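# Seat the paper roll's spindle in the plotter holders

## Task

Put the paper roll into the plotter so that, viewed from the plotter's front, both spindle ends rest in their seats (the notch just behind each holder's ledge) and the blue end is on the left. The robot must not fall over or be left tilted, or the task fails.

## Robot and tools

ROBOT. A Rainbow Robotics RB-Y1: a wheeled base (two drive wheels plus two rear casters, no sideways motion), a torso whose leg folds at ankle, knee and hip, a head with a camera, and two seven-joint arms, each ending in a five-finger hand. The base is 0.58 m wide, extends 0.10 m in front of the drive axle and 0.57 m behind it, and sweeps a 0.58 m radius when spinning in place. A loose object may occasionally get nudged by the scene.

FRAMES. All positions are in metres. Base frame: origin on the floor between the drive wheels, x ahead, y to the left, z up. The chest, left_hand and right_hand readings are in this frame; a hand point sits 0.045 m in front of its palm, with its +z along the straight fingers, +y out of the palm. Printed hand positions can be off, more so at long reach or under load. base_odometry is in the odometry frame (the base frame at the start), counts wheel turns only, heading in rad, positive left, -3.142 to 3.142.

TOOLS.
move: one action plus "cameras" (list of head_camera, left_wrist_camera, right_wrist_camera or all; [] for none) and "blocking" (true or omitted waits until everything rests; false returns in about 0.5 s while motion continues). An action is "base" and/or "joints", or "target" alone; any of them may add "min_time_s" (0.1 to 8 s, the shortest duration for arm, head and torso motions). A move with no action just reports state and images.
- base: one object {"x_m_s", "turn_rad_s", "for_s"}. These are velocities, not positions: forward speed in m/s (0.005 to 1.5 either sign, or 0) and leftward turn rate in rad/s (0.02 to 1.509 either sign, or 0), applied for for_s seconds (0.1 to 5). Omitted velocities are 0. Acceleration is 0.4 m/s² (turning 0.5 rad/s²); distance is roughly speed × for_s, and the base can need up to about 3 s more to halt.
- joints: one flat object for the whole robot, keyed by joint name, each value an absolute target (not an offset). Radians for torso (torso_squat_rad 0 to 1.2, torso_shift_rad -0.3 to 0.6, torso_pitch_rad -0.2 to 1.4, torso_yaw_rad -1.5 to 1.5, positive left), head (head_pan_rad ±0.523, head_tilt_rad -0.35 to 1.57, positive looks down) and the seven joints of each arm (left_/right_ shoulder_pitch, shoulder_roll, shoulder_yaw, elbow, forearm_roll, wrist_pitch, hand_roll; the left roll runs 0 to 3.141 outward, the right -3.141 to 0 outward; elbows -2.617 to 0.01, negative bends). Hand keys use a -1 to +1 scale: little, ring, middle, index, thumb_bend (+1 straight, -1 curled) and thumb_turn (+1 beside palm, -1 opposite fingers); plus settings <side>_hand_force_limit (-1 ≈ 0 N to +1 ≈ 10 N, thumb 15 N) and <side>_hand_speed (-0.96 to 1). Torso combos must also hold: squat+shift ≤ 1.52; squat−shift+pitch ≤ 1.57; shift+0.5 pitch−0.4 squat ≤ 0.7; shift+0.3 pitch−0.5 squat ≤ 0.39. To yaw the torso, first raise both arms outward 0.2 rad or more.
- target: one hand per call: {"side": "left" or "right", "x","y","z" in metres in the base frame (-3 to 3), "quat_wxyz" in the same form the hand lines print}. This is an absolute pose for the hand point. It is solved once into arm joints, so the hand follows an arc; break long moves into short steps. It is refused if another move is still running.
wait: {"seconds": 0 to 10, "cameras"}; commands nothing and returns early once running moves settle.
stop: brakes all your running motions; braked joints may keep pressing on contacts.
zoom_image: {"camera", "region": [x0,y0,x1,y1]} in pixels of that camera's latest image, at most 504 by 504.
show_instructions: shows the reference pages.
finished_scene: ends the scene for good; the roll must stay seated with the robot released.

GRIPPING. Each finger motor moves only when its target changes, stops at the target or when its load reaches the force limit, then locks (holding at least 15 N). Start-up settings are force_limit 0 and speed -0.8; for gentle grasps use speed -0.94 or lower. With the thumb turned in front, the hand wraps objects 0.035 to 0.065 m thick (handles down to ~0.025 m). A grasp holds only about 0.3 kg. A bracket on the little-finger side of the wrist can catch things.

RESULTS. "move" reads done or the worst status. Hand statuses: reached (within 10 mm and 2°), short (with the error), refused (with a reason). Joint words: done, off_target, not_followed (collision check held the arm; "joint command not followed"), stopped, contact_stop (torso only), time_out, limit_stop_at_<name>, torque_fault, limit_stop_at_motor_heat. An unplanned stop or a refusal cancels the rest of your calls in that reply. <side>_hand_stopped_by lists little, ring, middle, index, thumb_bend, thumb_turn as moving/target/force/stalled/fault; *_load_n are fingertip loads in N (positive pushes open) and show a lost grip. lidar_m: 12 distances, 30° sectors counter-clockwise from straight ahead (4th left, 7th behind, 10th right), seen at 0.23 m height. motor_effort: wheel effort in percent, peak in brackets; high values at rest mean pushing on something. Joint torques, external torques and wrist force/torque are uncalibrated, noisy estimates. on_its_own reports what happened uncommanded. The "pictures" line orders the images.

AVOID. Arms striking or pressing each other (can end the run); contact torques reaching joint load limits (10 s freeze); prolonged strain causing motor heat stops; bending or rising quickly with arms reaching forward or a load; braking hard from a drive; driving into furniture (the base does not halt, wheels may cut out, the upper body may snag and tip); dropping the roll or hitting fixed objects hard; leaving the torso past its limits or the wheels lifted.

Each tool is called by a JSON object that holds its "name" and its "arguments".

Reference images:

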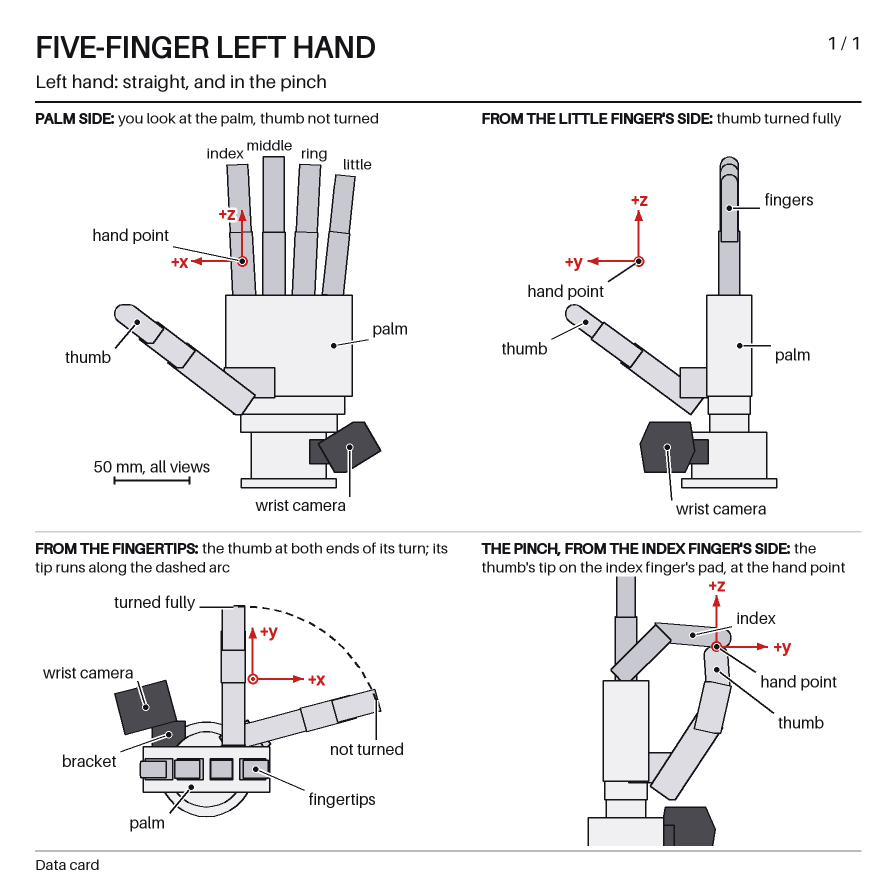

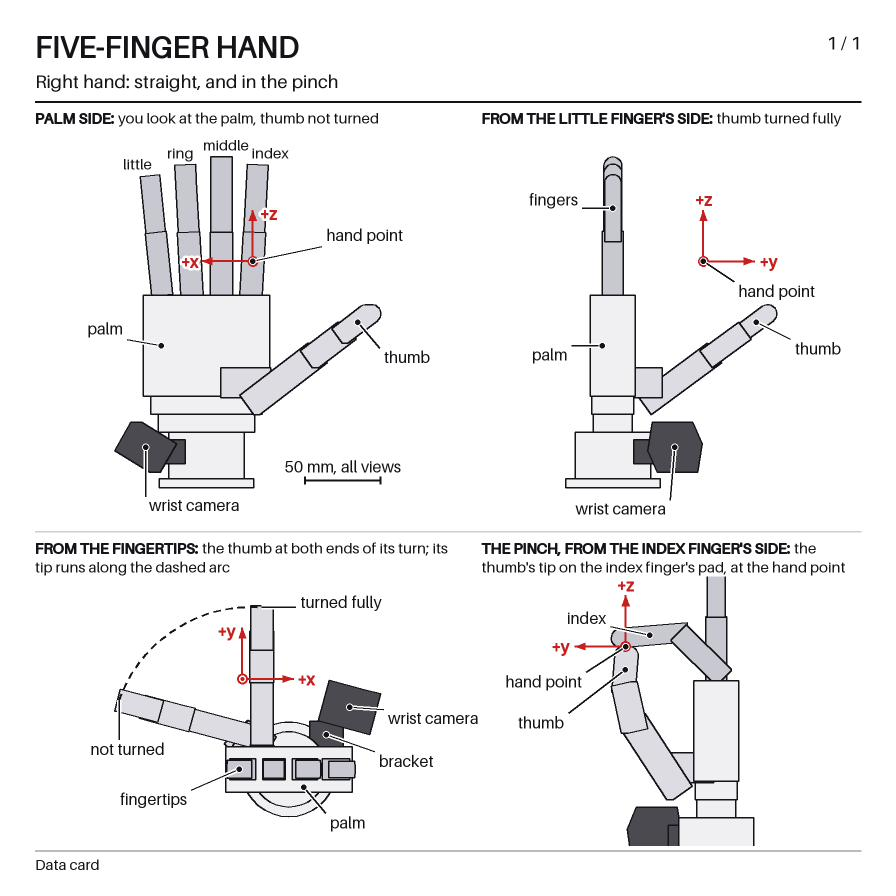

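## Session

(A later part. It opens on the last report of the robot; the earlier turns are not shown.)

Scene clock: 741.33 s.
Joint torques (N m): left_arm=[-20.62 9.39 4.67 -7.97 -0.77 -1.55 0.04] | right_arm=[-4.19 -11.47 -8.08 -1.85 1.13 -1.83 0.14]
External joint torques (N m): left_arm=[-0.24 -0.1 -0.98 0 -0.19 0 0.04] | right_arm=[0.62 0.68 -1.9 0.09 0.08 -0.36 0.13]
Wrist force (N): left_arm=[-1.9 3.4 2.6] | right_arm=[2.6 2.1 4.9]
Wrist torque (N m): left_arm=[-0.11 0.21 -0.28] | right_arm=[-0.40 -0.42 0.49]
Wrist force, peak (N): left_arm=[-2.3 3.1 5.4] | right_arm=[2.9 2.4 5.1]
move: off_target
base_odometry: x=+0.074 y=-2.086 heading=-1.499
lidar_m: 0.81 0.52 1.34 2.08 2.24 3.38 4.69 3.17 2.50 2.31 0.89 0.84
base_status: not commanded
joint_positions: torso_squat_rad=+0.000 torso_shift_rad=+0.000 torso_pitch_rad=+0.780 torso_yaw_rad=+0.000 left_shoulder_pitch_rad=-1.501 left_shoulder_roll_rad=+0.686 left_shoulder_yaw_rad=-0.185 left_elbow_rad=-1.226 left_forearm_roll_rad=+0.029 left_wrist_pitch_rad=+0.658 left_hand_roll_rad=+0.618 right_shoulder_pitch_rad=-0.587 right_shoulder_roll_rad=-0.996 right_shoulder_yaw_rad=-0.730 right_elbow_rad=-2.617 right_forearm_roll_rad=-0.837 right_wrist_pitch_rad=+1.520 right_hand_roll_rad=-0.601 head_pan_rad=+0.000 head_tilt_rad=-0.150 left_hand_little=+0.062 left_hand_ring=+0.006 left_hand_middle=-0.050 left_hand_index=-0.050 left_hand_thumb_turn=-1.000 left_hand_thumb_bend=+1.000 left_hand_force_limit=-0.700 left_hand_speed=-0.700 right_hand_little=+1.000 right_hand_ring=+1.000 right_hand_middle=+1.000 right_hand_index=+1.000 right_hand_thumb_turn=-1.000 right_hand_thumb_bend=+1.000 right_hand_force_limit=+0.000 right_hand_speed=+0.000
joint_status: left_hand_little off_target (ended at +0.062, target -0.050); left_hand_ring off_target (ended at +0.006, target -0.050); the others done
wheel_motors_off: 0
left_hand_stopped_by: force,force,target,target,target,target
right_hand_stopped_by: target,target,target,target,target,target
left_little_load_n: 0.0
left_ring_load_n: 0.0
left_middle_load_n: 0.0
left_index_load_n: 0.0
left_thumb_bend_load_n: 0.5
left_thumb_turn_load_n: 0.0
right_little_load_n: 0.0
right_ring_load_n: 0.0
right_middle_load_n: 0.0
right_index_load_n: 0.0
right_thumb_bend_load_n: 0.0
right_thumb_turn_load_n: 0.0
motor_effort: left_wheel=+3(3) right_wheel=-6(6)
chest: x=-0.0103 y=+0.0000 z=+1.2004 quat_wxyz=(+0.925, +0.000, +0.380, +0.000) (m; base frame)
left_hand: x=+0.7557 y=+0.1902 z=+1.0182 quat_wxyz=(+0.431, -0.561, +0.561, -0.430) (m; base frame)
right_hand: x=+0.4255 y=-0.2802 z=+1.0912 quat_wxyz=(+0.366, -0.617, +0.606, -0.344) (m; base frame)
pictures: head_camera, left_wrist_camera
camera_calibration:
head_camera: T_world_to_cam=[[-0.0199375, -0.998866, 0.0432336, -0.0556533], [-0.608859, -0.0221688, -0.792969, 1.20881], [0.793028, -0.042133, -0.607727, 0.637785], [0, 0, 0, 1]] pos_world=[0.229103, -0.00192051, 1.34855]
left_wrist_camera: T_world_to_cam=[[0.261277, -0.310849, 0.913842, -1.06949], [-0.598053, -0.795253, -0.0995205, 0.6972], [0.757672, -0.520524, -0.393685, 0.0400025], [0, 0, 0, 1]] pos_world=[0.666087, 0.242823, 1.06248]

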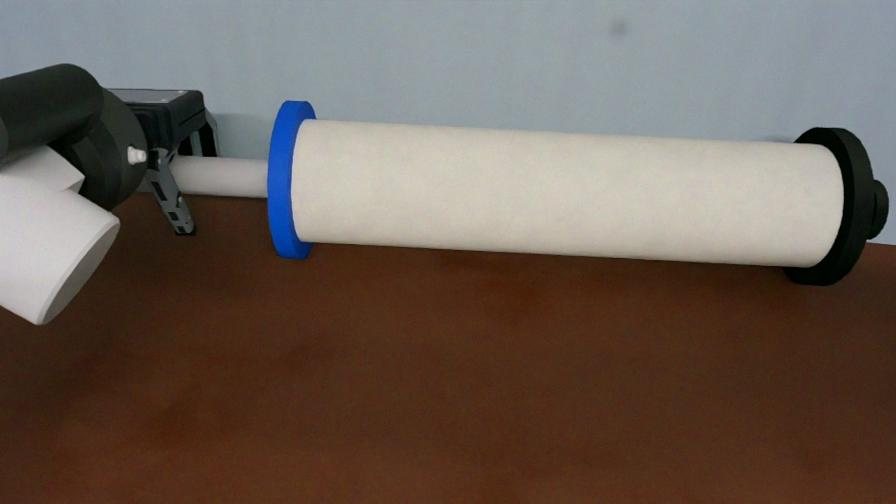

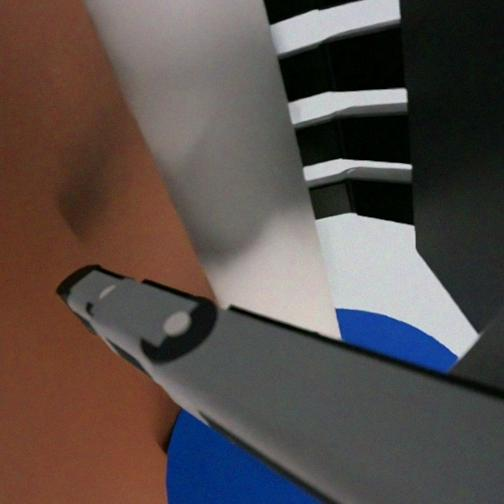

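{"name": "move", "arguments": {"joints": {"left_hand_thumb_bend": 0.5}, "cameras": ["left_wrist_camera"]}}

{"name": "move", "arguments": {"base": {"x_m_s": -0.05, "for_s": 2.0}, "cameras": ["head_camera", "left_wrist_camera"]}}

Scene clock: 749.03 s.
Joint torques (N m): left_arm=[-21.38 9.63 5.2 -8.15 -0.78 -1.66 0.06] | right_arm=[-4.13 -11.69 -7.94 -1.83 1.21 -1.68 0.09]
External joint torques (N m): left_arm=[-1 0.14 -0.45 -0.18 -0.2 -0.12 0.06] | right_arm=[0.68 0.46 -1.76 0.11 0.16 -0.2 0.08]
Wrist force (N): left_arm=[-2.2 4.1 2.9] | right_arm=[2.6 2.0 5.0]
Wrist torque (N m): left_arm=[-0.07 0.27 -0.34] | right_arm=[-0.41 -0.43 0.48]
Wrist force, peak (N): left_arm=[-2.6 6.0 -3.0] | right_arm=[2.8 2.2 5.2]
move: done
base_odometry: x=+0.074 y=-2.086 heading=-1.499
lidar_m: 0.81 0.52 1.33 2.07 2.24 3.38 4.70 3.18 2.50 2.32 0.86 0.82
base_status: not commanded
joint_positions: torso_squat_rad=+0.000 torso_shift_rad=+0.000 torso_pitch_rad=+0.780 torso_yaw_rad=+0.000 left_shoulder_pitch_rad=-1.501 left_shoulder_roll_rad=+0.686 left_shoulder_yaw_rad=-0.185 left_elbow_rad=-1.226 left_forearm_roll_rad=+0.029 left_wrist_pitch_rad=+0.658 left_hand_roll_rad=+0.618 right_shoulder_pitch_rad=-0.587 right_shoulder_roll_rad=-0.996 right_shoulder_yaw_rad=-0.730 right_elbow_rad=-2.617 right_forearm_roll_rad=-0.837 right_wrist_pitch_rad=+1.520 right_hand_roll_rad=-0.601 head_pan_rad=+0.000 head_tilt_rad=-0.150 left_hand_little=+0.062 left_hand_ring=+0.006 left_hand_middle=-0.050 left_hand_index=-0.050 left_hand_thumb_turn=-1.000 left_hand_thumb_bend=+0.500 left_hand_force_limit=-0.700 left_hand_speed=-0.700 right_hand_little=+1.000 right_hand_ring=+1.000 right_hand_middle=+1.000 right_hand_index=+1.000 right_hand_thumb_turn=-1.000 right_hand_thumb_bend=+1.000 right_hand_force_limit=+0.000 right_hand_speed=+0.000
joint_status: all done
wheel_motors_off: 0
left_hand_stopped_by: force,force,target,target,target,target
right_hand_stopped_by: target,target,target,target,target,target
left_little_load_n: 0.0
left_ring_load_n: 0.0
left_middle_load_n: 0.0
left_index_load_n: 0.0
left_thumb_bend_load_n: 0.0
left_thumb_turn_load_n: 0.0
right_little_load_n: 0.0
right_ring_load_n: 0.0
right_middle_load_n: 0.0
right_index_load_n: 0.0
right_thumb_bend_load_n: 0.0
right_thumb_turn_load_n: 0.0
motor_effort: left_wheel=+3(4) right_wheel=-5(6)
chest: x=-0.0103 y=+0.0000 z=+1.2004 quat_wxyz=(+0.925, +0.000, +0.380, +0.000) (m; base frame)
left_hand: x=+0.7557 y=+0.1902 z=+1.0180 quat_wxyz=(+0.430, -0.561, +0.561, -0.430) (m; base frame)
right_hand: x=+0.4255 y=-0.2802 z=+1.0911 quat_wxyz=(+0.366, -0.617, +0.606, -0.344) (m; base frame)
pictures: left_wrist_camera
camera_calibration:
left_wrist_camera: T_world_to_cam=[[0.261529, -0.310834, 0.913775, -1.06941], [-0.598073, -0.79526, -0.0993465, 0.697011], [0.757569, -0.520523, -0.393885, 0.0402033], [0, 0, 0, 1]] pos_world=[0.666088, 0.242823, 1.06228]

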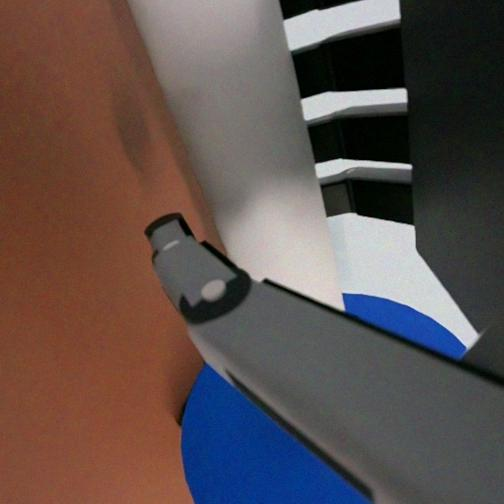

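Scene clock: 751.83 s.
Joint torques (N m): left_arm=[-21.57 10.5 5.94 -9.26 -0.69 -1.67 0.03] | right_arm=[-4.22 -11.87 -7.99 -1.86 1.05 -1.71 -0.01]
External joint torques (N m): left_arm=[-1.19 1.01 0.3 -1.29 -0.12 -0.12 0.04] | right_arm=[0.59 0.28 -1.81 0.08 0 -0.23 -0.02]
Wrist force (N): left_arm=[-2.4 3.6 3.2] | right_arm=[2.8 2.3 4.9]
Wrist torque (N m): left_arm=[-0.15 0.30 -0.37] | right_arm=[-0.37 -0.46 0.50]
Wrist force, peak (N): left_arm=[-2.7 10.5 1.2] | right_arm=[2.6 2.3 5.5]
move: done
base_odometry: x=+0.067 y=-1.987 heading=-1.500
lidar_m: 0.91 0.61 1.49 2.09 2.24 3.41 4.60 3.17 2.49 2.45 0.91 0.93
base_status: done (sent for 2 of 2 s)
joint_positions: torso_squat_rad=+0.000 torso_shift_rad=+0.000 torso_pitch_rad=+0.780 torso_yaw_rad=+0.000 left_shoulder_pitch_rad=-1.501 left_shoulder_roll_rad=+0.686 left_shoulder_yaw_rad=-0.186 left_elbow_rad=-1.226 left_forearm_roll_rad=+0.029 left_wrist_pitch_rad=+0.658 left_hand_roll_rad=+0.618 right_shoulder_pitch_rad=-0.587 right_shoulder_roll_rad=-0.996 right_shoulder_yaw_rad=-0.730 right_elbow_rad=-2.617 right_forearm_roll_rad=-0.837 right_wrist_pitch_rad=+1.520 right_hand_roll_rad=-0.601 head_pan_rad=+0.000 head_tilt_rad=-0.150 left_hand_little=+0.062 left_hand_ring=+0.006 left_hand_middle=-0.050 left_hand_index=-0.050 left_hand_thumb_turn=-1.000 left_hand_thumb_bend=+0.500 left_hand_force_limit=-0.700 left_hand_speed=-0.700 right_hand_little=+1.000 right_hand_ring=+1.000 right_hand_middle=+1.000 right_hand_index=+1.000 right_hand_thumb_turn=-1.000 right_hand_thumb_bend=+1.000 right_hand_force_limit=+0.000 right_hand_speed=+0.000
joint_status: not commanded
wheel_motors_off: 0
left_hand_stopped_by: force,force,target,target,target,target
right_hand_stopped_by: target,target,target,target,target,target
left_little_load_n: 0.0
left_ring_load_n: 0.0
left_middle_load_n: 0.0
left_index_load_n: 0.0
left_thumb_bend_load_n: 0.0
left_thumb_turn_load_n: 0.0
right_little_load_n: 0.0
right_ring_load_n: 0.0
right_middle_load_n: 0.0
right_index_load_n: 0.0
right_thumb_bend_load_n: 0.0
right_thumb_turn_load_n: 0.0
motor_effort: left_wheel=-10(22) right_wheel=+10(27)
chest: x=-0.0103 y=+0.0000 z=+1.2004 quat_wxyz=(+0.925, +0.000, +0.380, +0.000) (m; base frame)
left_hand: x=+0.7556 y=+0.1901 z=+1.0176 quat_wxyz=(+0.430, -0.561, +0.561, -0.430) (m; base frame)
right_hand: x=+0.4255 y=-0.2802 z=+1.0911 quat_wxyz=(+0.366, -0.617, +0.606, -0.344) (m; base frame)
pictures: head_camera, left_wrist_camera
camera_calibration:
head_camera: T_world_to_cam=[[-0.0199348, -0.998866, 0.0432371, -0.0556587], [-0.608859, -0.0221734, -0.792968, 1.20881], [0.793028, -0.0421329, -0.607727, 0.637784], [0, 0, 0, 1]] pos_world=[0.229103, -0.00192049, 1.34855]
left_wrist_camera: T_world_to_cam=[[0.262007, -0.310977, 0.913589, -1.06923], [-0.598161, -0.79522, -0.0991391, 0.696671], [0.757334, -0.520499, -0.394368, 0.040771], [0, 0, 0, 1]] pos_world=[0.66599, 0.242723, 1.06198]

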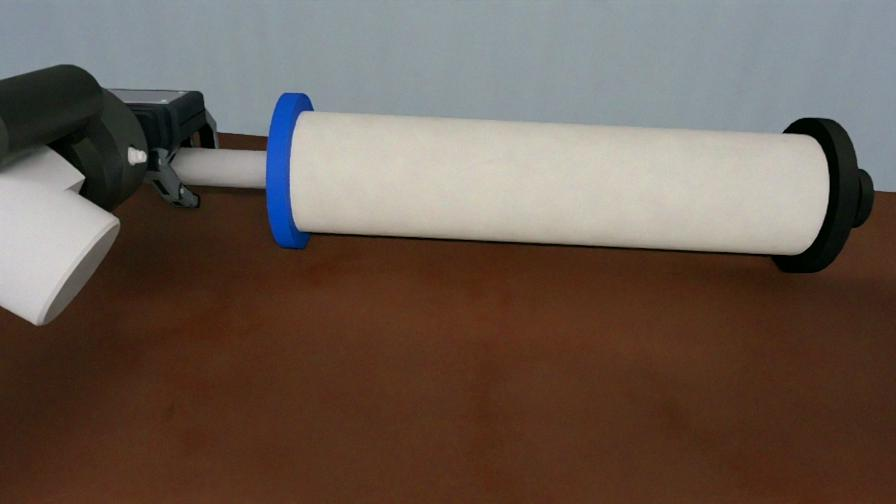

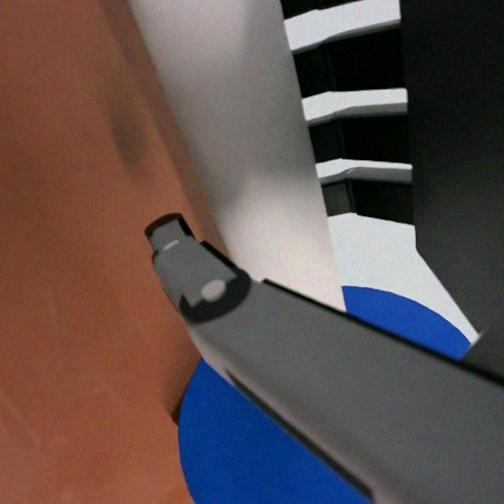

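{"name": "move", "arguments": {"base": {"x_m_s": -0.07, "for_s": 4.0}, "cameras": ["head_camera", "left_wrist_camera"]}}

Scene clock: 760.20 s.
Joint torques (N m): left_arm=[-21.76 10.18 5.89 -9.4 -0.76 -1.71 0.15] | right_arm=[-4.41 -11.34 -7.76 -1.85 1.14 -1.81 0.16]
External joint torques (N m): left_arm=[-1.39 0.69 0.25 -1.44 -0.18 -0.16 0.16] | right_arm=[0.4 0.81 -1.58 0.09 0.09 -0.33 0.15]
Wrist force (N): left_arm=[-1.9 4.4 2.6] | right_arm=[2.6 2.3 5.1]
Wrist torque (N m): left_arm=[0.00 0.19 -0.36] | right_arm=[-0.39 -0.43 0.49]
Wrist force, peak (N): left_arm=[-2.2 3.6 6.7] | right_arm=[2.8 2.4 5.2]
move: done
base_odometry: x=+0.047 y=-1.707 heading=-1.499
lidar_m: 1.18 0.85 1.92 2.11 2.29 3.42 4.32 3.13 2.46 2.41 1.05 1.22
base_status: done (sent for 4 of 4 s)
joint_positions: torso_squat_rad=+0.000 torso_shift_rad=+0.000 torso_pitch_rad=+0.780 torso_yaw_rad=+0.000 left_shoulder_pitch_rad=-1.501 left_shoulder_roll_rad=+0.686 left_shoulder_yaw_rad=-0.186 left_elbow_rad=-1.226 left_forearm_roll_rad=+0.029 left_wrist_pitch_rad=+0.658 left_hand_roll_rad=+0.618 right_shoulder_pitch_rad=-0.587 right_shoulder_roll_rad=-0.996 right_shoulder_yaw_rad=-0.730 right_elbow_rad=-2.617 right_forearm_roll_rad=-0.837 right_wrist_pitch_rad=+1.520 right_hand_roll_rad=-0.601 head_pan_rad=+0.000 head_tilt_rad=-0.150 left_hand_little=+0.062 left_hand_ring=+0.006 left_hand_middle=-0.050 left_hand_index=-0.050 left_hand_thumb_turn=-1.000 left_hand_thumb_bend=+0.500 left_hand_force_limit=-0.700 left_hand_speed=-0.700 right_hand_little=+1.000 right_hand_ring=+1.000 right_hand_middle=+1.000 right_hand_index=+1.000 right_hand_thumb_turn=-1.000 right_hand_thumb_bend=+1.000 right_hand_force_limit=+0.000 right_hand_speed=+0.000
joint_status: not commanded
wheel_motors_off: 0
left_hand_stopped_by: force,force,target,target,target,target
right_hand_stopped_by: target,target,target,target,target,target
left_little_load_n: 0.0
left_ring_load_n: 0.0
left_middle_load_n: 0.0
left_index_load_n: 0.0
left_thumb_bend_load_n: 0.0
left_thumb_turn_load_n: 0.0
right_little_load_n: 0.0
right_ring_load_n: 0.0
right_middle_load_n: 0.0
right_index_load_n: 0.0
right_thumb_bend_load_n: 0.0
right_thumb_turn_load_n: 0.0
motor_effort: left_wheel=+6(36) right_wheel=-6(21)
chest: x=-0.0103 y=+0.0000 z=+1.2004 quat_wxyz=(+0.925, +0.000, +0.380, +0.000) (m; base frame)
left_hand: x=+0.7555 y=+0.1901 z=+1.0177 quat_wxyz=(+0.430, -0.561, +0.561, -0.430) (m; base frame)
right_hand: x=+0.4254 y=-0.2802 z=+1.0911 quat_wxyz=(+0.366, -0.617, +0.606, -0.344) (m; base frame)
pictures: head_camera, left_wrist_camera
camera_calibration:
head_camera: T_world_to_cam=[[-0.0199352, -0.998866, 0.0432365, -0.0556577], [-0.608859, -0.0221726, -0.792968, 1.20881], [0.793028, -0.0421329, -0.607727, 0.637784], [0, 0, 0, 1]] pos_world=[0.229103, -0.00192049, 1.34855]
left_wrist_camera: T_world_to_cam=[[0.26192, -0.310954, 0.913622, -1.0693], [-0.598162, -0.795215, -0.0991711, 0.696714], [0.757364, -0.520519, -0.394283, 0.0407059], [0, 0, 0, 1]] pos_world=[0.665989, 0.242723, 1.06208]

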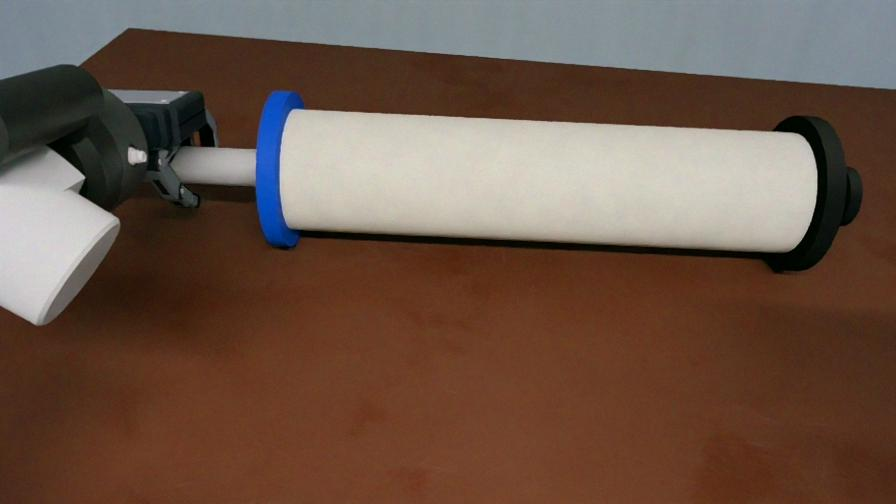

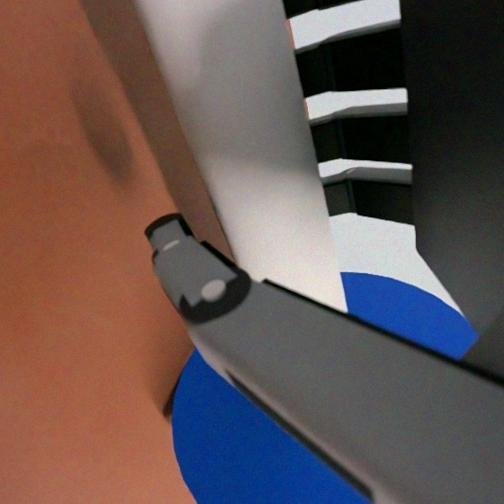

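{"name": "move", "arguments": {"target": {"side": "left", "x": 0.66, "y": 0.192, "z": 1.018, "quat_wxyz": [0.4305, -0.5609, 0.5609, -0.4305]}, "min_time_s": 3, "cameras": ["head_camera", "left_wrist_camera"]}}

Scene clock: 768.33 s.
Joint torques (N m): left_arm=[-16.15 12.14 8.84 -8.76 -1.3 -1.64 0.05] | right_arm=[-4.06 -11.48 -7.99 -1.8 1.12 -1.66 0.09]
External joint torques (N m): left_arm=[-0.72 3.01 1.81 -1.61 -0.38 -0.24 0.06] | right_arm=[0.74 0.67 -1.81 0.14 0.06 -0.19 0.08]
Wrist force (N): left_arm=[-1.3 3.1 2.9] | right_arm=[2.8 2.3 5.0]
Wrist torque (N m): left_arm=[-0.19 0.15 -0.27] | right_arm=[-0.36 -0.46 0.49]
Wrist force, peak (N): left_arm=[-7.0 11.5 6.1] | right_arm=[2.8 2.2 5.3]
move: done
base_odometry: x=+0.047 y=-1.707 heading=-1.499
lidar_m: 1.18 0.85 1.92 2.10 2.30 3.44 4.33 3.14 2.44 2.42 1.06 1.20
base_status: not commanded
joint_positions: torso_squat_rad=+0.000 torso_shift_rad=+0.000 torso_pitch_rad=+0.780 torso_yaw_rad=+0.000 left_shoulder_pitch_rad=-1.165 left_shoulder_roll_rad=+0.770 left_shoulder_yaw_rad=-0.146 left_elbow_rad=-1.804 left_forearm_roll_rad=-0.020 left_wrist_pitch_rad=+0.915 left_hand_roll_rad=+0.737 right_shoulder_pitch_rad=-0.587 right_shoulder_roll_rad=-0.996 right_shoulder_yaw_rad=-0.730 right_elbow_rad=-2.617 right_forearm_roll_rad=-0.837 right_wrist_pitch_rad=+1.520 right_hand_roll_rad=-0.601 head_pan_rad=+0.000 head_tilt_rad=-0.150 left_hand_little=+0.062 left_hand_ring=+0.006 left_hand_middle=-0.050 left_hand_index=-0.050 left_hand_thumb_turn=-1.000 left_hand_thumb_bend=+0.500 left_hand_force_limit=-0.700 left_hand_speed=-0.700 right_hand_little=+1.000 right_hand_ring=+1.000 right_hand_middle=+1.000 right_hand_index=+1.000 right_hand_thumb_turn=-1.000 right_hand_thumb_bend=+1.000 right_hand_force_limit=+0.000 right_hand_speed=+0.000
joint_status: all done
wheel_motors_off: 0
left_hand_stopped_by: force,force,target,target,target,target
right_hand_stopped_by: target,target,target,target,target,target
left_little_load_n: 0.0
left_ring_load_n: 0.0
left_middle_load_n: 0.0
left_index_load_n: 0.0
left_thumb_bend_load_n: 0.0
left_thumb_turn_load_n: 0.0
right_little_load_n: 0.0
right_ring_load_n: 0.0
right_middle_load_n: -0.5
right_index_load_n: 0.0
right_thumb_bend_load_n: 0.0
right_thumb_turn_load_n: 0.0
motor_effort: left_wheel=+7(7) right_wheel=-6(6)
chest: x=-0.0102 y=+0.0000 z=+1.2004 quat_wxyz=(+0.925, +0.000, +0.380, +0.000) (m; base frame)
left_hand: x=+0.6600 y=+0.1918 z=+1.0174 quat_wxyz=(+0.430, -0.561, +0.561, -0.430) (m; base frame)
left_hand_status: reached (checked arc, planned for 3.0 s): 1 mm and 0.1 deg off.
right_hand: x=+0.4255 y=-0.2802 z=+1.0910 quat_wxyz=(+0.366, -0.617, +0.606, -0.344) (m; base frame)
pictures: head_camera, left_wrist_camera
camera_calibration:
head_camera: T_world_to_cam=[[-0.01987, -0.998864, 0.0433157, -0.055777], [-0.608971, -0.0222691, -0.792879, 1.20877], [0.792943, -0.0421325, -0.607837, 0.637873], [0, 0, 0, 1]] pos_world=[0.229204, -0.00192009, 1.34855]
left_wrist_camera: T_world_to_cam=[[0.262056, -0.310527, 0.913728, -1.04375], [-0.598374, -0.795126, -0.0986081, 0.640494], [0.75715, -0.52091, -0.394179, 0.11396], [0, 0, 0, 1]] pos_world=[0.57049, 0.244524, 1.06178]

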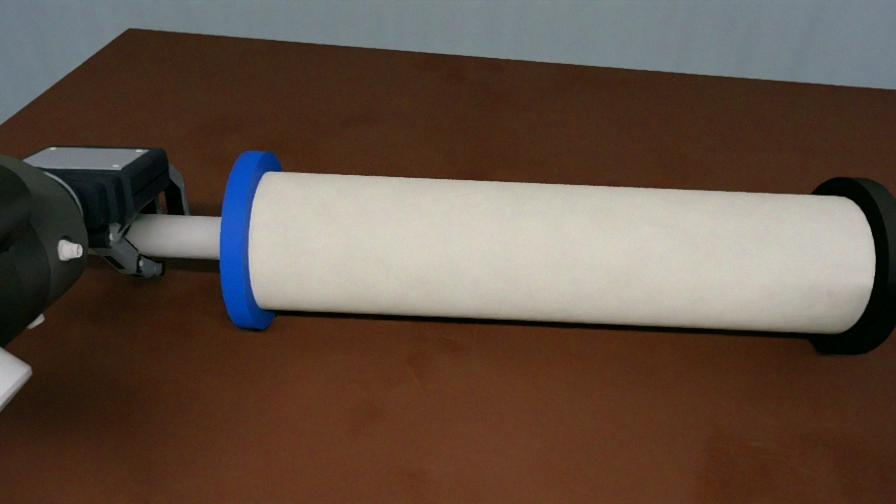

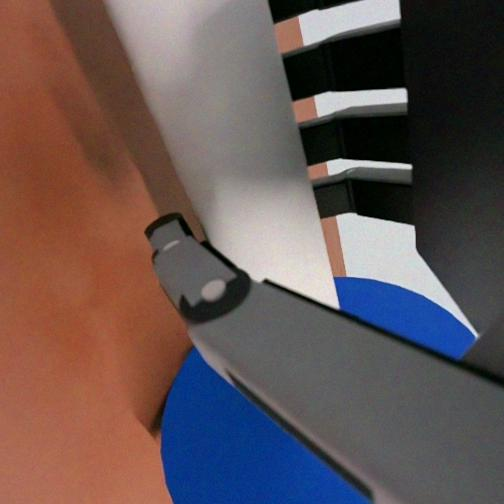

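{"name": "move", "arguments": {"target": {"side": "left", "x": 0.57, "y": 0.195, "z": 1.018, "quat_wxyz": [0.4305, -0.5609, 0.5609, -0.4305]}, "min_time_s": 3, "cameras": ["head_camera", "left_wrist_camera"]}}

Scene clock: 783.30 s.
Joint torques (N m): left_arm=[-10.91 10.92 8.47 -8.3 -1.62 -1.19 0.09] | right_arm=[-3.86 -11.74 -8.12 -1.82 1.18 -1.6 0.08]
External joint torques (N m): left_arm=[-0.08 2.62 1.66 -1.58 -0.49 0.11 0.1] | right_arm=[0.94 0.41 -1.94 0.13 0.13 -0.13 0.07]
Wrist force (N): left_arm=[-1.6 3.8 2.7] | right_arm=[2.6 2.2 5.1]
Wrist torque (N m): left_arm=[-0.09 0.16 -0.26] | right_arm=[-0.38 -0.42 0.50]
Wrist force, peak (N): left_arm=[-4.5 9.4 3.0] | right_arm=[2.9 2.1 5.3]
move: done
base_odometry: x=+0.047 y=-1.707 heading=-1.499
lidar_m: 1.19 0.86 1.94 2.10 2.29 3.43 4.32 3.13 2.46 2.41 1.06 1.20
base_status: not commanded
joint_positions: torso_squat_rad=+0.000 torso_shift_rad=+0.000 torso_pitch_rad=+0.780 torso_yaw_rad=+0.000 left_shoulder_pitch_rad=-0.884 left_shoulder_roll_rad=+0.815 left_shoulder_yaw_rad=-0.098 left_elbow_rad=-2.213 left_forearm_roll_rad=-0.080 left_wrist_pitch_rad=+1.070 left_hand_roll_rad=+0.813 right_shoulder_pitch_rad=-0.587 right_shoulder_roll_rad=-0.996 right_shoulder_yaw_rad=-0.730 right_elbow_rad=-2.617 right_forearm_roll_rad=-0.837 right_wrist_pitch_rad=+1.520 right_hand_roll_rad=-0.601 head_pan_rad=+0.000 head_tilt_rad=-0.150 left_hand_little=+0.062 left_hand_ring=+0.006 left_hand_middle=-0.050 left_hand_index=-0.050 left_hand_thumb_turn=-1.000 left_hand_thumb_bend=+0.500 left_hand_force_limit=-0.700 left_hand_speed=-0.700 right_hand_little=+1.000 right_hand_ring=+1.000 right_hand_middle=+1.000 right_hand_index=+1.000 right_hand_thumb_turn=-1.000 right_hand_thumb_bend=+1.000 right_hand_force_limit=+0.000 right_hand_speed=+0.000
joint_status: all done
wheel_motors_off: 0
left_hand_stopped_by: force,force,target,target,target,target
right_hand_stopped_by: target,target,target,target,target,target
left_little_load_n: 0.5
left_ring_load_n: 0.0
left_middle_load_n: 0.0
left_index_load_n: 0.0
left_thumb_bend_load_n: 0.0
left_thumb_turn_load_n: 0.0
right_little_load_n: 0.0
right_ring_load_n: 0.0
right_middle_load_n: 0.0
right_index_load_n: 0.0
right_thumb_bend_load_n: 0.0
right_thumb_turn_load_n: 0.0
motor_effort: left_wheel=+7(8) right_wheel=-7(7)
chest: x=-0.0103 y=+0.0000 z=+1.2004 quat_wxyz=(+0.925, +0.000, +0.380, +0.000) (m; base frame)
left_hand: x=+0.5704 y=+0.1946 z=+1.0177 quat_wxyz=(+0.430, -0.561, +0.561, -0.431) (m; base frame)
left_hand_status: reached (checked arc, planned for 3.0 s): 1 mm and 0.0 deg off.
right_hand: x=+0.4255 y=-0.2802 z=+1.0911 quat_wxyz=(+0.366, -0.617, +0.606, -0.344) (m; base frame)
pictures: head_camera, left_wrist_camera
camera_calibration:
head_camera: T_world_to_cam=[[-0.01987, -0.998864, 0.0433157, -0.055777], [-0.608971, -0.0222691, -0.792879, 1.20877], [0.792943, -0.0421325, -0.607837, 0.637873], [0, 0, 0, 1]] pos_world=[0.229204, -0.00192009, 1.34855]
left_wrist_camera: T_world_to_cam=[[0.261785, -0.310519, 0.913809, -1.01954], [-0.598412, -0.795081, -0.0987428, 0.589275], [0.757213, -0.520985, -0.393959, 0.183093], [0, 0, 0, 1]] pos_world=[0.480889, 0.247324, 1.06198]

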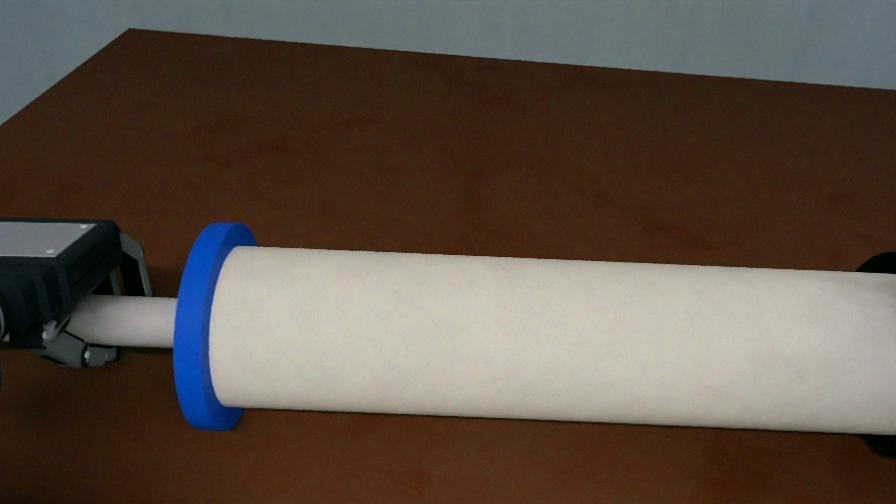

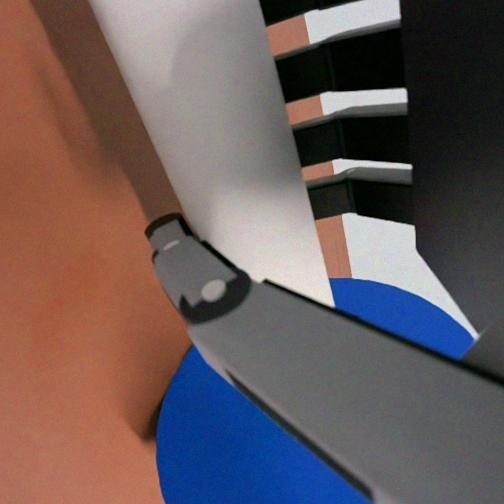

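{"name": "move", "arguments": {"base": {"x_m_s": -0.05, "for_s": 1.7}, "joints": {"head_tilt_rad": 0.1}, "cameras": ["head_camera", "left_wrist_camera"]}}

Scene clock: 795.23 s.
Joint torques (N m): left_arm=[-12.19 10.91 7.82 -7.75 -1.34 -1.51 0.06] | right_arm=[-3.81 -11.64 -8.01 -1.8 1.11 -1.67 0.11]
External joint torques (N m): left_arm=[-1.36 2.61 1.01 -1.03 -0.21 -0.2 0.07] | right_arm=[1 0.5 -1.83 0.14 0.06 -0.2 0.11]
Wrist force (N): left_arm=[-2.2 4.0 3.0] | right_arm=[2.7 2.0 5.0]
Wrist torque (N m): left_arm=[-0.03 0.24 -0.32] | right_arm=[-0.42 -0.43 0.49]
Wrist force, peak (N): left_arm=[-2.3 7.8 2.2] | right_arm=[2.7 2.3 5.6]
move: done
base_odometry: x=+0.041 y=-1.623 heading=-1.498
lidar_m: 1.27 0.93 2.08 2.11 2.32 3.45 4.24 3.11 2.45 2.41 1.11 1.30
base_status: done (sent for 1.7 of 1.7 s)
joint_positions: torso_squat_rad=+0.000 torso_shift_rad=+0.000 torso_pitch_rad=+0.780 torso_yaw_rad=+0.000 left_shoulder_pitch_rad=-0.884 left_shoulder_roll_rad=+0.815 left_shoulder_yaw_rad=-0.098 left_elbow_rad=-2.214 left_forearm_roll_rad=-0.080 left_wrist_pitch_rad=+1.070 left_hand_roll_rad=+0.813 right_shoulder_pitch_rad=-0.587 right_shoulder_roll_rad=-0.996 right_shoulder_yaw_rad=-0.730 right_elbow_rad=-2.617 right_forearm_roll_rad=-0.837 right_wrist_pitch_rad=+1.520 right_hand_roll_rad=-0.601 head_pan_rad=+0.000 head_tilt_rad=+0.100 left_hand_little=+0.062 left_hand_ring=+0.006 left_hand_middle=-0.050 left_hand_index=-0.050 left_hand_thumb_turn=-1.000 left_hand_thumb_bend=+0.500 left_hand_force_limit=-0.700 left_hand_speed=-0.700 right_hand_little=+1.000 right_hand_ring=+1.000 right_hand_middle=+1.000 right_hand_index=+1.000 right_hand_thumb_turn=-1.000 right_hand_thumb_bend=+1.000 right_hand_force_limit=+0.000 right_hand_speed=+0.000
joint_status: all done
wheel_motors_off: 0
left_hand_stopped_by: force,force,target,target,target,target
right_hand_stopped_by: target,target,target,target,target,target
left_little_load_n: 0.0
left_ring_load_n: 0.0
left_middle_load_n: 0.0
left_index_load_n: 0.0
left_thumb_bend_load_n: 0.0
left_thumb_turn_load_n: 0.0
right_little_load_n: 0.0
right_ring_load_n: 0.0
right_middle_load_n: 0.0
right_index_load_n: 0.0
right_thumb_bend_load_n: 0.0
right_thumb_turn_load_n: 0.0
motor_effort: left_wheel=+8(23) right_wheel=-8(30)
chest: x=-0.0103 y=+0.0000 z=+1.2004 quat_wxyz=(+0.925, +0.000, +0.380, +0.000) (m; base frame)
left_hand: x=+0.5704 y=+0.1948 z=+1.0177 quat_wxyz=(+0.430, -0.561, +0.561, -0.430) (m; base frame)
right_hand: x=+0.4254 y=-0.2802 z=+1.0911 quat_wxyz=(+0.366, -0.617, +0.606, -0.344) (m; base frame)
pictures: head_camera, left_wrist_camera
camera_calibration:
head_camera: T_world_to_cam=[[-0.00866554, -0.998855, 0.0470426, -0.0623499], [-0.786079, -0.0222731, -0.617724, 1.00213], [0.618065, -0.0423322, -0.784987, 0.898553], [0, 0, 0, 1]] pos_world=[0.231853, -0.00192029, 1.32733]
left_wrist_camera: T_world_to_cam=[[0.26185, -0.310535, 0.913785, -1.01957], [-0.59818, -0.795243, -0.0988392, 0.589336], [0.757374, -0.520727, -0.39399, 0.183153], [0, 0, 0, 1]] pos_world=[0.480789, 0.247424, 1.06208]

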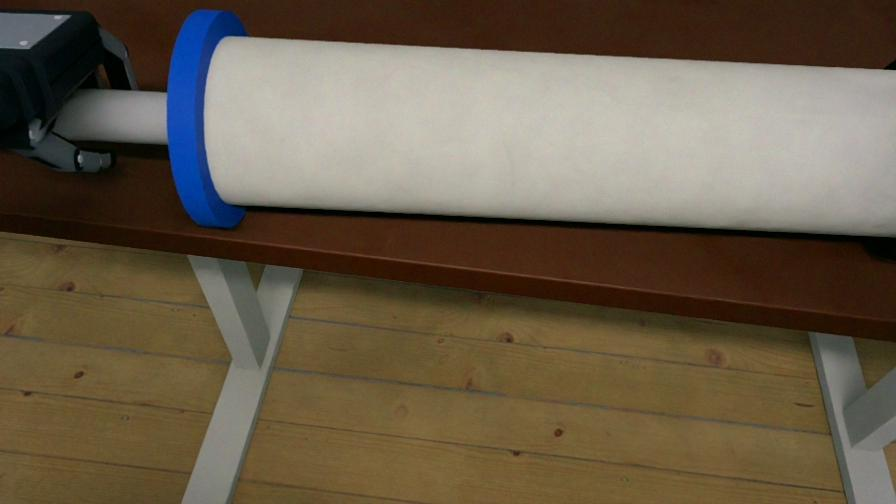

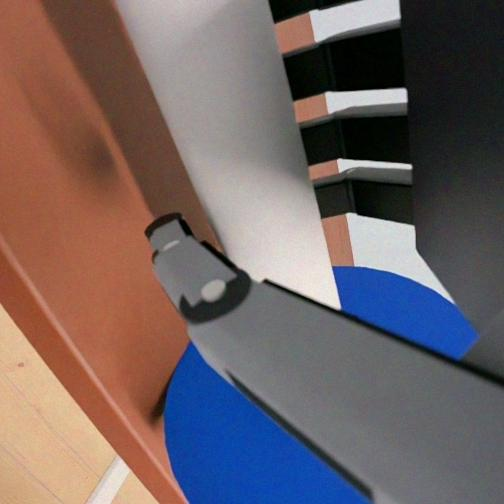

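{"name": "move", "arguments": {"target": {"side": "left", "x": 0.568, "y": 0.19, "z": 1.006, "quat_wxyz": [0.4305, -0.5609, 0.5609, -0.4305]}, "min_time_s": 1.5, "cameras": ["left_wrist_camera"]}}

{"name": "move", "arguments": {"joints": {"left_hand_speed": -0.85, "left_hand_force_limit": 0.2, "left_hand_index": -1, "left_hand_middle": -1, "left_hand_ring": -1, "left_hand_little": -1, "left_hand_thumb_bend": -1}, "cameras": ["head_camera", "left_wrist_camera"]}}

Scene clock: 826.23 s.
Joint torques (N m): left_arm=[-10.4 7.82 5.71 -6.72 -1.44 -1.55 0.16] | right_arm=[-4.27 -11.74 -7.88 -1.96 1.18 -1.69 0.11]
External joint torques (N m): left_arm=[0.28 -0.11 -0.93 0.27 -0.31 -0.25 0.16] | right_arm=[0.54 0.41 -1.7 -0.02 0.13 -0.21 0.1]
Wrist force (N): left_arm=[-2.1 3.8 3.2] | right_arm=[2.8 2.2 5.2]
Wrist torque (N m): left_arm=[-0.12 0.26 -0.27] | right_arm=[-0.40 -0.47 0.50]
Wrist force, peak (N): left_arm=[-1.7 4.1 4.7] | right_arm=[2.9 2.3 5.1]
move: done
base_odometry: x=+0.041 y=-1.623 heading=-1.498
lidar_m: 1.28 0.94 2.08 2.10 2.31 3.46 4.24 3.11 2.43 2.42 1.12 1.29
base_status: not commanded
joint_positions: torso_squat_rad=+0.000 torso_shift_rad=+0.000 torso_pitch_rad=+0.780 torso_yaw_rad=+0.000 left_shoulder_pitch_rad=-0.866 left_shoulder_roll_rad=+0.790 left_shoulder_yaw_rad=-0.118 left_elbow_rad=-2.205 left_forearm_roll_rad=-0.123 left_wrist_pitch_rad=+1.049 left_hand_roll_rad=+0.822 right_shoulder_pitch_rad=-0.587 right_shoulder_roll_rad=-0.996 right_shoulder_yaw_rad=-0.730 right_elbow_rad=-2.617 right_forearm_roll_rad=-0.837 right_wrist_pitch_rad=+1.520 right_hand_roll_rad=-0.601 head_pan_rad=+0.000 head_tilt_rad=+0.100 left_hand_little=+0.062 left_hand_ring=+0.006 left_hand_middle=-0.050 left_hand_index=-0.050 left_hand_thumb_turn=-1.000 left_hand_thumb_bend=+0.500 left_hand_force_limit=-0.700 left_hand_speed=-0.700 right_hand_little=+1.000 right_hand_ring=+1.000 right_hand_middle=+1.000 right_hand_index=+1.000 right_hand_thumb_turn=-1.000 right_hand_thumb_bend=+1.000 right_hand_force_limit=+0.000 right_hand_speed=+0.000
joint_status: all done
wheel_motors_off: 0
left_hand_stopped_by: force,force,target,target,target,target
right_hand_stopped_by: target,target,target,target,target,target
left_little_load_n: 0.0
left_ring_load_n: 0.0
left_middle_load_n: 0.0
left_index_load_n: 0.0
left_thumb_bend_load_n: 0.5
left_thumb_turn_load_n: 0.0
right_little_load_n: 0.0
right_ring_load_n: 0.0
right_middle_load_n: 0.5
right_index_load_n: 0.0
right_thumb_bend_load_n: 0.0
right_thumb_turn_load_n: 0.0
motor_effort: left_wheel=+9(9) right_wheel=-8(8)
chest: x=-0.0103 y=+0.0000 z=+1.2004 quat_wxyz=(+0.925, +0.000, +0.380, +0.000) (m; base frame)
left_hand: x=+0.5677 y=+0.1900 z=+1.0065 quat_wxyz=(+0.430, -0.561, +0.562, -0.430) (m; base frame)
left_hand_status: reached (checked arc, planned for 1.5 s): 1 mm and 0.1 deg off.
right_hand: x=+0.4254 y=-0.2802 z=+1.0911 quat_wxyz=(+0.366, -0.617, +0.606, -0.344) (m; base frame)
pictures: left_wrist_camera
camera_calibration:
left_wrist_camera: T_world_to_cam=[[0.262017, -0.311281, 0.913483, -1.0097], [-0.599046, -0.794578, -0.0989364, 0.58329], [0.756631, -0.521296, -0.394665, 0.179462], [0, 0, 0, 1]] pos_world=[0.47819, 0.242723, 1.05088]

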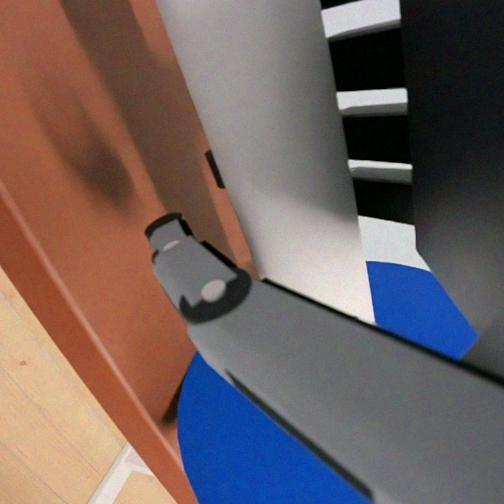

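Scene clock: 832.47 s.
Joint torques (N m): left_arm=[-13.18 8.54 8.15 -8.64 -1.85 -1.85 0.11] | right_arm=[-4 -11.51 -8.16 -1.69 1.27 -1.76 0.1]
External joint torques (N m): left_arm=[-2.52 0.61 1.52 -1.66 -0.73 -0.56 0.12] | right_arm=[0.81 0.64 -1.98 0.25 0.22 -0.29 0.09]
Wrist force (N): left_arm=[-3.0 9.5 4.6] | right_arm=[2.6 2.1 4.9]
Wrist torque (N m): left_arm=[0.07 0.95 -0.16] | right_arm=[-0.38 -0.42 0.49]
Wrist force, peak (N): left_arm=[-0.9 8.9 7.0] | right_arm=[2.5 2.2 5.4]
move: off_target
base_odometry: x=+0.041 y=-1.623 heading=-1.498
lidar_m: 1.27 0.94 2.06 2.11 2.29 3.44 4.24 3.09 2.45 2.41 1.12 1.30
base_status: not commanded
joint_positions: torso_squat_rad=+0.000 torso_shift_rad=+0.000 torso_pitch_rad=+0.780 torso_yaw_rad=+0.000 left_shoulder_pitch_rad=-0.866 left_shoulder_roll_rad=+0.790 left_shoulder_yaw_rad=-0.119 left_elbow_rad=-2.205 left_forearm_roll_rad=-0.123 left_wrist_pitch_rad=+1.049 left_hand_roll_rad=+0.822 right_shoulder_pitch_rad=-0.587 right_shoulder_roll_rad=-0.996 right_shoulder_yaw_rad=-0.730 right_elbow_rad=-2.617 right_forearm_roll_rad=-0.837 right_wrist_pitch_rad=+1.520 right_hand_roll_rad=-0.601 head_pan_rad=+0.000 head_tilt_rad=+0.100 left_hand_little=-0.435 left_hand_ring=-0.435 left_hand_middle=-0.338 left_hand_index=-0.464 left_hand_thumb_turn=-1.000 left_hand_thumb_bend=+0.331 left_hand_force_limit=+0.200 left_hand_speed=-0.850 right_hand_little=+1.000 right_hand_ring=+1.000 right_hand_middle=+1.000 right_hand_index=+1.000 right_hand_thumb_turn=-1.000 right_hand_thumb_bend=+1.000 right_hand_force_limit=+0.000 right_hand_speed=+0.000
joint_status: left_hand_little off_target (ended at -0.435, target -1.000); left_hand_ring off_target (ended at -0.435, target -1.000); left_hand_middle off_target (ended at -0.338, target -1.000); left_hand_index off_target (ended at -0.464, target -1.000); left_hand_thumb_bend off_target (ended at +0.331, target -1.000); the others done
wheel_motors_off: 0
left_hand_stopped_by: force,force,force,force,force,target
right_hand_stopped_by: target,target,target,target,target,target
left_little_load_n: 9.0
left_ring_load_n: 4.5
left_middle_load_n: 7.0
left_index_load_n: 0.5
left_thumb_bend_load_n: 11.0
left_thumb_turn_load_n: 0.5
right_little_load_n: 0.0
right_ring_load_n: 0.0
right_middle_load_n: -0.5
right_index_load_n: 0.0
right_thumb_bend_load_n: 0.0
right_thumb_turn_load_n: 0.0
motor_effort: left_wheel=+8(9) right_wheel=-8(8)
chest: x=-0.0103 y=+0.0000 z=+1.2004 quat_wxyz=(+0.925, +0.000, +0.380, +0.000) (m; base frame)
left_hand: x=+0.5674 y=+0.1900 z=+1.0057 quat_wxyz=(+0.430, -0.561, +0.562, -0.430) (m; base frame)
right_hand: x=+0.4255 y=-0.2802 z=+1.0911 quat_wxyz=(+0.366, -0.617, +0.606, -0.344) (m; base frame)
pictures: head_camera, left_wrist_camera
camera_calibration:
head_camera: T_world_to_cam=[[-0.00866568, -0.998855, 0.0470425, -0.0623498], [-0.786079, -0.0222729, -0.617724, 1.00213], [0.618065, -0.0423322, -0.784987, 0.898553], [0, 0, 0, 1]] pos_world=[0.231853, -0.00192029, 1.32733]
left_wrist_camera: T_world_to_cam=[[0.263428, -0.311373, 0.913046, -1.00929], [-0.599158, -0.794597, -0.0981126, 0.582306], [0.756053, -0.521213, -0.395881, 0.180907], [0, 0, 0, 1]] pos_world=[0.477994, 0.242722, 1.05028]

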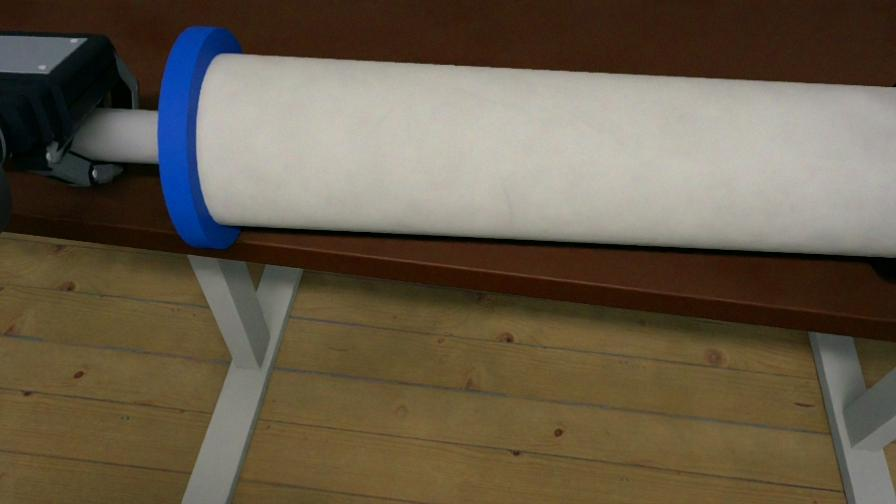

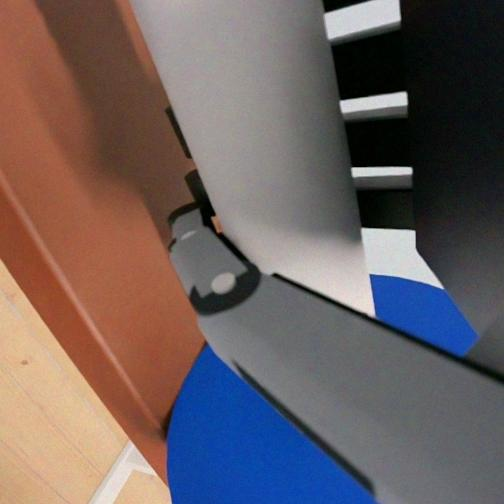

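{"name": "move", "arguments": {"target": {"side": "left", "x": 0.5674, "y": 0.180, "z": 1.057, "quat_wxyz": [0.4580, -0.5387, 0.5817, -0.4019]}, "min_time_s": 2.5, "cameras": ["head_camera", "left_wrist_camera"]}}

Scene clock: 850.40 s.
Joint torques (N m): left_arm=[-20.74 11.55 9.57 -12.22 -2.76 -3.64 -0.03] | right_arm=[-4.26 -11.75 -8.29 -1.93 1.16 -1.63 0.06]
External joint torques (N m): left_arm=[-8.78 3.8 2.84 -6.36 -1.5 -2.34 -0.02] | right_arm=[0.55 0.39 -2.11 0.01 0.1 -0.16 0.05]
Wrist force (N): left_arm=[-3.7 16.6 5.8] | right_arm=[2.7 2.2 4.9]
Wrist torque (N m): left_arm=[0.10 0.81 -0.68] | right_arm=[-0.39 -0.43 0.49]
Wrist force, peak (N): left_arm=[-5.4 17.5 6.4] | right_arm=[2.7 2.3 5.2]
move: done
base_odometry: x=+0.041 y=-1.623 heading=-1.498
lidar_m: 1.28 0.93 2.08 2.09 2.29 3.47 4.23 3.11 2.45 2.41 1.12 1.29
base_status: not commanded
joint_positions: torso_squat_rad=+0.000 torso_shift_rad=+0.000 torso_pitch_rad=+0.781 torso_yaw_rad=+0.000 left_shoulder_pitch_rad=-1.032 left_shoulder_roll_rad=+0.823 left_shoulder_yaw_rad=-0.153 left_elbow_rad=-2.281 left_forearm_roll_rad=-0.069 left_wrist_pitch_rad=+1.285 left_hand_roll_rad=+0.714 right_shoulder_pitch_rad=-0.587 right_shoulder_roll_rad=-0.996 right_shoulder_yaw_rad=-0.730 right_elbow_rad=-2.617 right_forearm_roll_rad=-0.837 right_wrist_pitch_rad=+1.520 right_hand_roll_rad=-0.601 head_pan_rad=+0.000 head_tilt_rad=+0.100 left_hand_little=-0.435 left_hand_ring=-0.435 left_hand_middle=-0.338 left_hand_index=-0.464 left_hand_thumb_turn=-1.000 left_hand_thumb_bend=+0.331 left_hand_force_limit=+0.200 left_hand_speed=-0.850 right_hand_little=+1.000 right_hand_ring=+1.000 right_hand_middle=+1.000 right_hand_index=+1.000 right_hand_thumb_turn=-1.000 right_hand_thumb_bend=+1.000 right_hand_force_limit=+0.000 right_hand_speed=+0.000
joint_status: all done
wheel_motors_off: 0
left_hand_stopped_by: force,force,force,force,force,target
right_hand_stopped_by: target,target,target,target,target,target
left_little_load_n: 8.0
left_ring_load_n: 4.5
left_middle_load_n: 7.5
left_index_load_n: 0.0
left_thumb_bend_load_n: 10.5
left_thumb_turn_load_n: 0.5
right_little_load_n: 0.0
right_ring_load_n: 0.0
right_middle_load_n: 0.0
right_index_load_n: 0.0
right_thumb_bend_load_n: 0.0
right_thumb_turn_load_n: 0.0
motor_effort: left_wheel=+9(9) right_wheel=-8(8)
chest: x=-0.0102 y=+0.0001 z=+1.2004 quat_wxyz=(+0.925, +0.000, +0.380, +0.000) (m; base frame)
left_hand: x=+0.5666 y=+0.1804 z=+1.0548 quat_wxyz=(+0.457, -0.539, +0.582, -0.402) (m; base frame)
left_hand_status: reached (checked arc, planned for 2.5 s): 2 mm and 0.1 deg off.
right_hand: x=+0.4255 y=-0.2802 z=+1.0909 quat_wxyz=(+0.366, -0.617, +0.606, -0.344) (m; base frame)
pictures: head_camera, left_wrist_camera
camera_calibration:
head_camera: T_world_to_cam=[[-0.00864871, -0.998855, 0.0470466, -0.0623526], [-0.786302, -0.0222735, -0.617441, 1.00191], [0.617782, -0.0423329, -0.785209, 0.89871], [0, 0, 0, 1]] pos_world=[0.232054, -0.00192029, 1.32723]
left_wrist_camera: T_world_to_cam=[[0.262285, -0.400489, 0.877961, -1.00318], [-0.599364, -0.780652, -0.177045, 0.65985], [0.756287, -0.479781, -0.444792, 0.23988], [0, 0, 0, 1]] pos_world=[0.47719, 0.228442, 1.10427]

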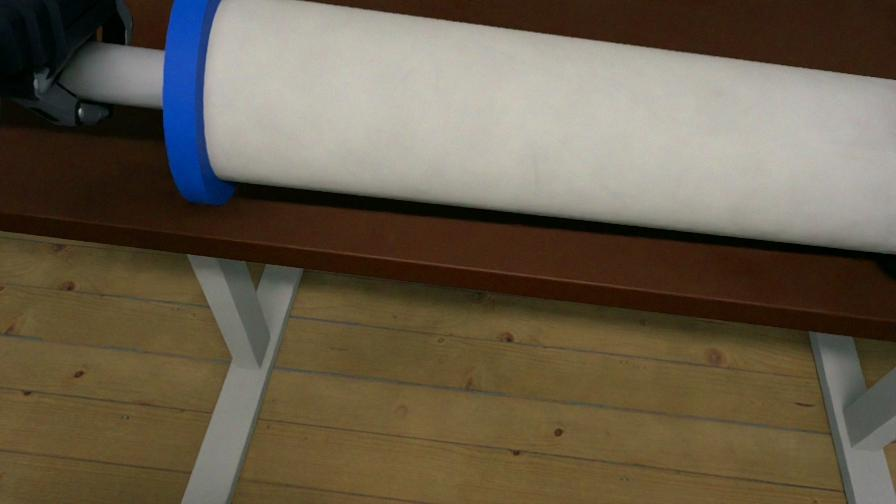

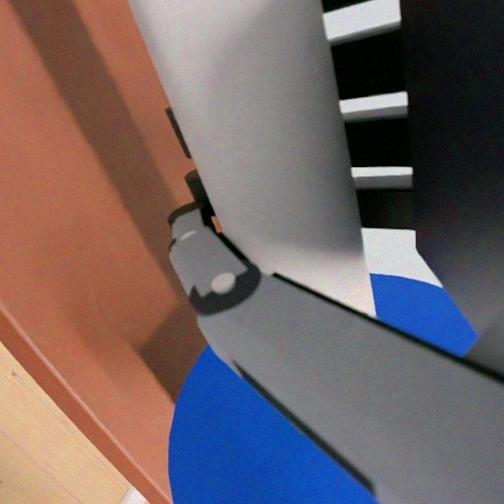

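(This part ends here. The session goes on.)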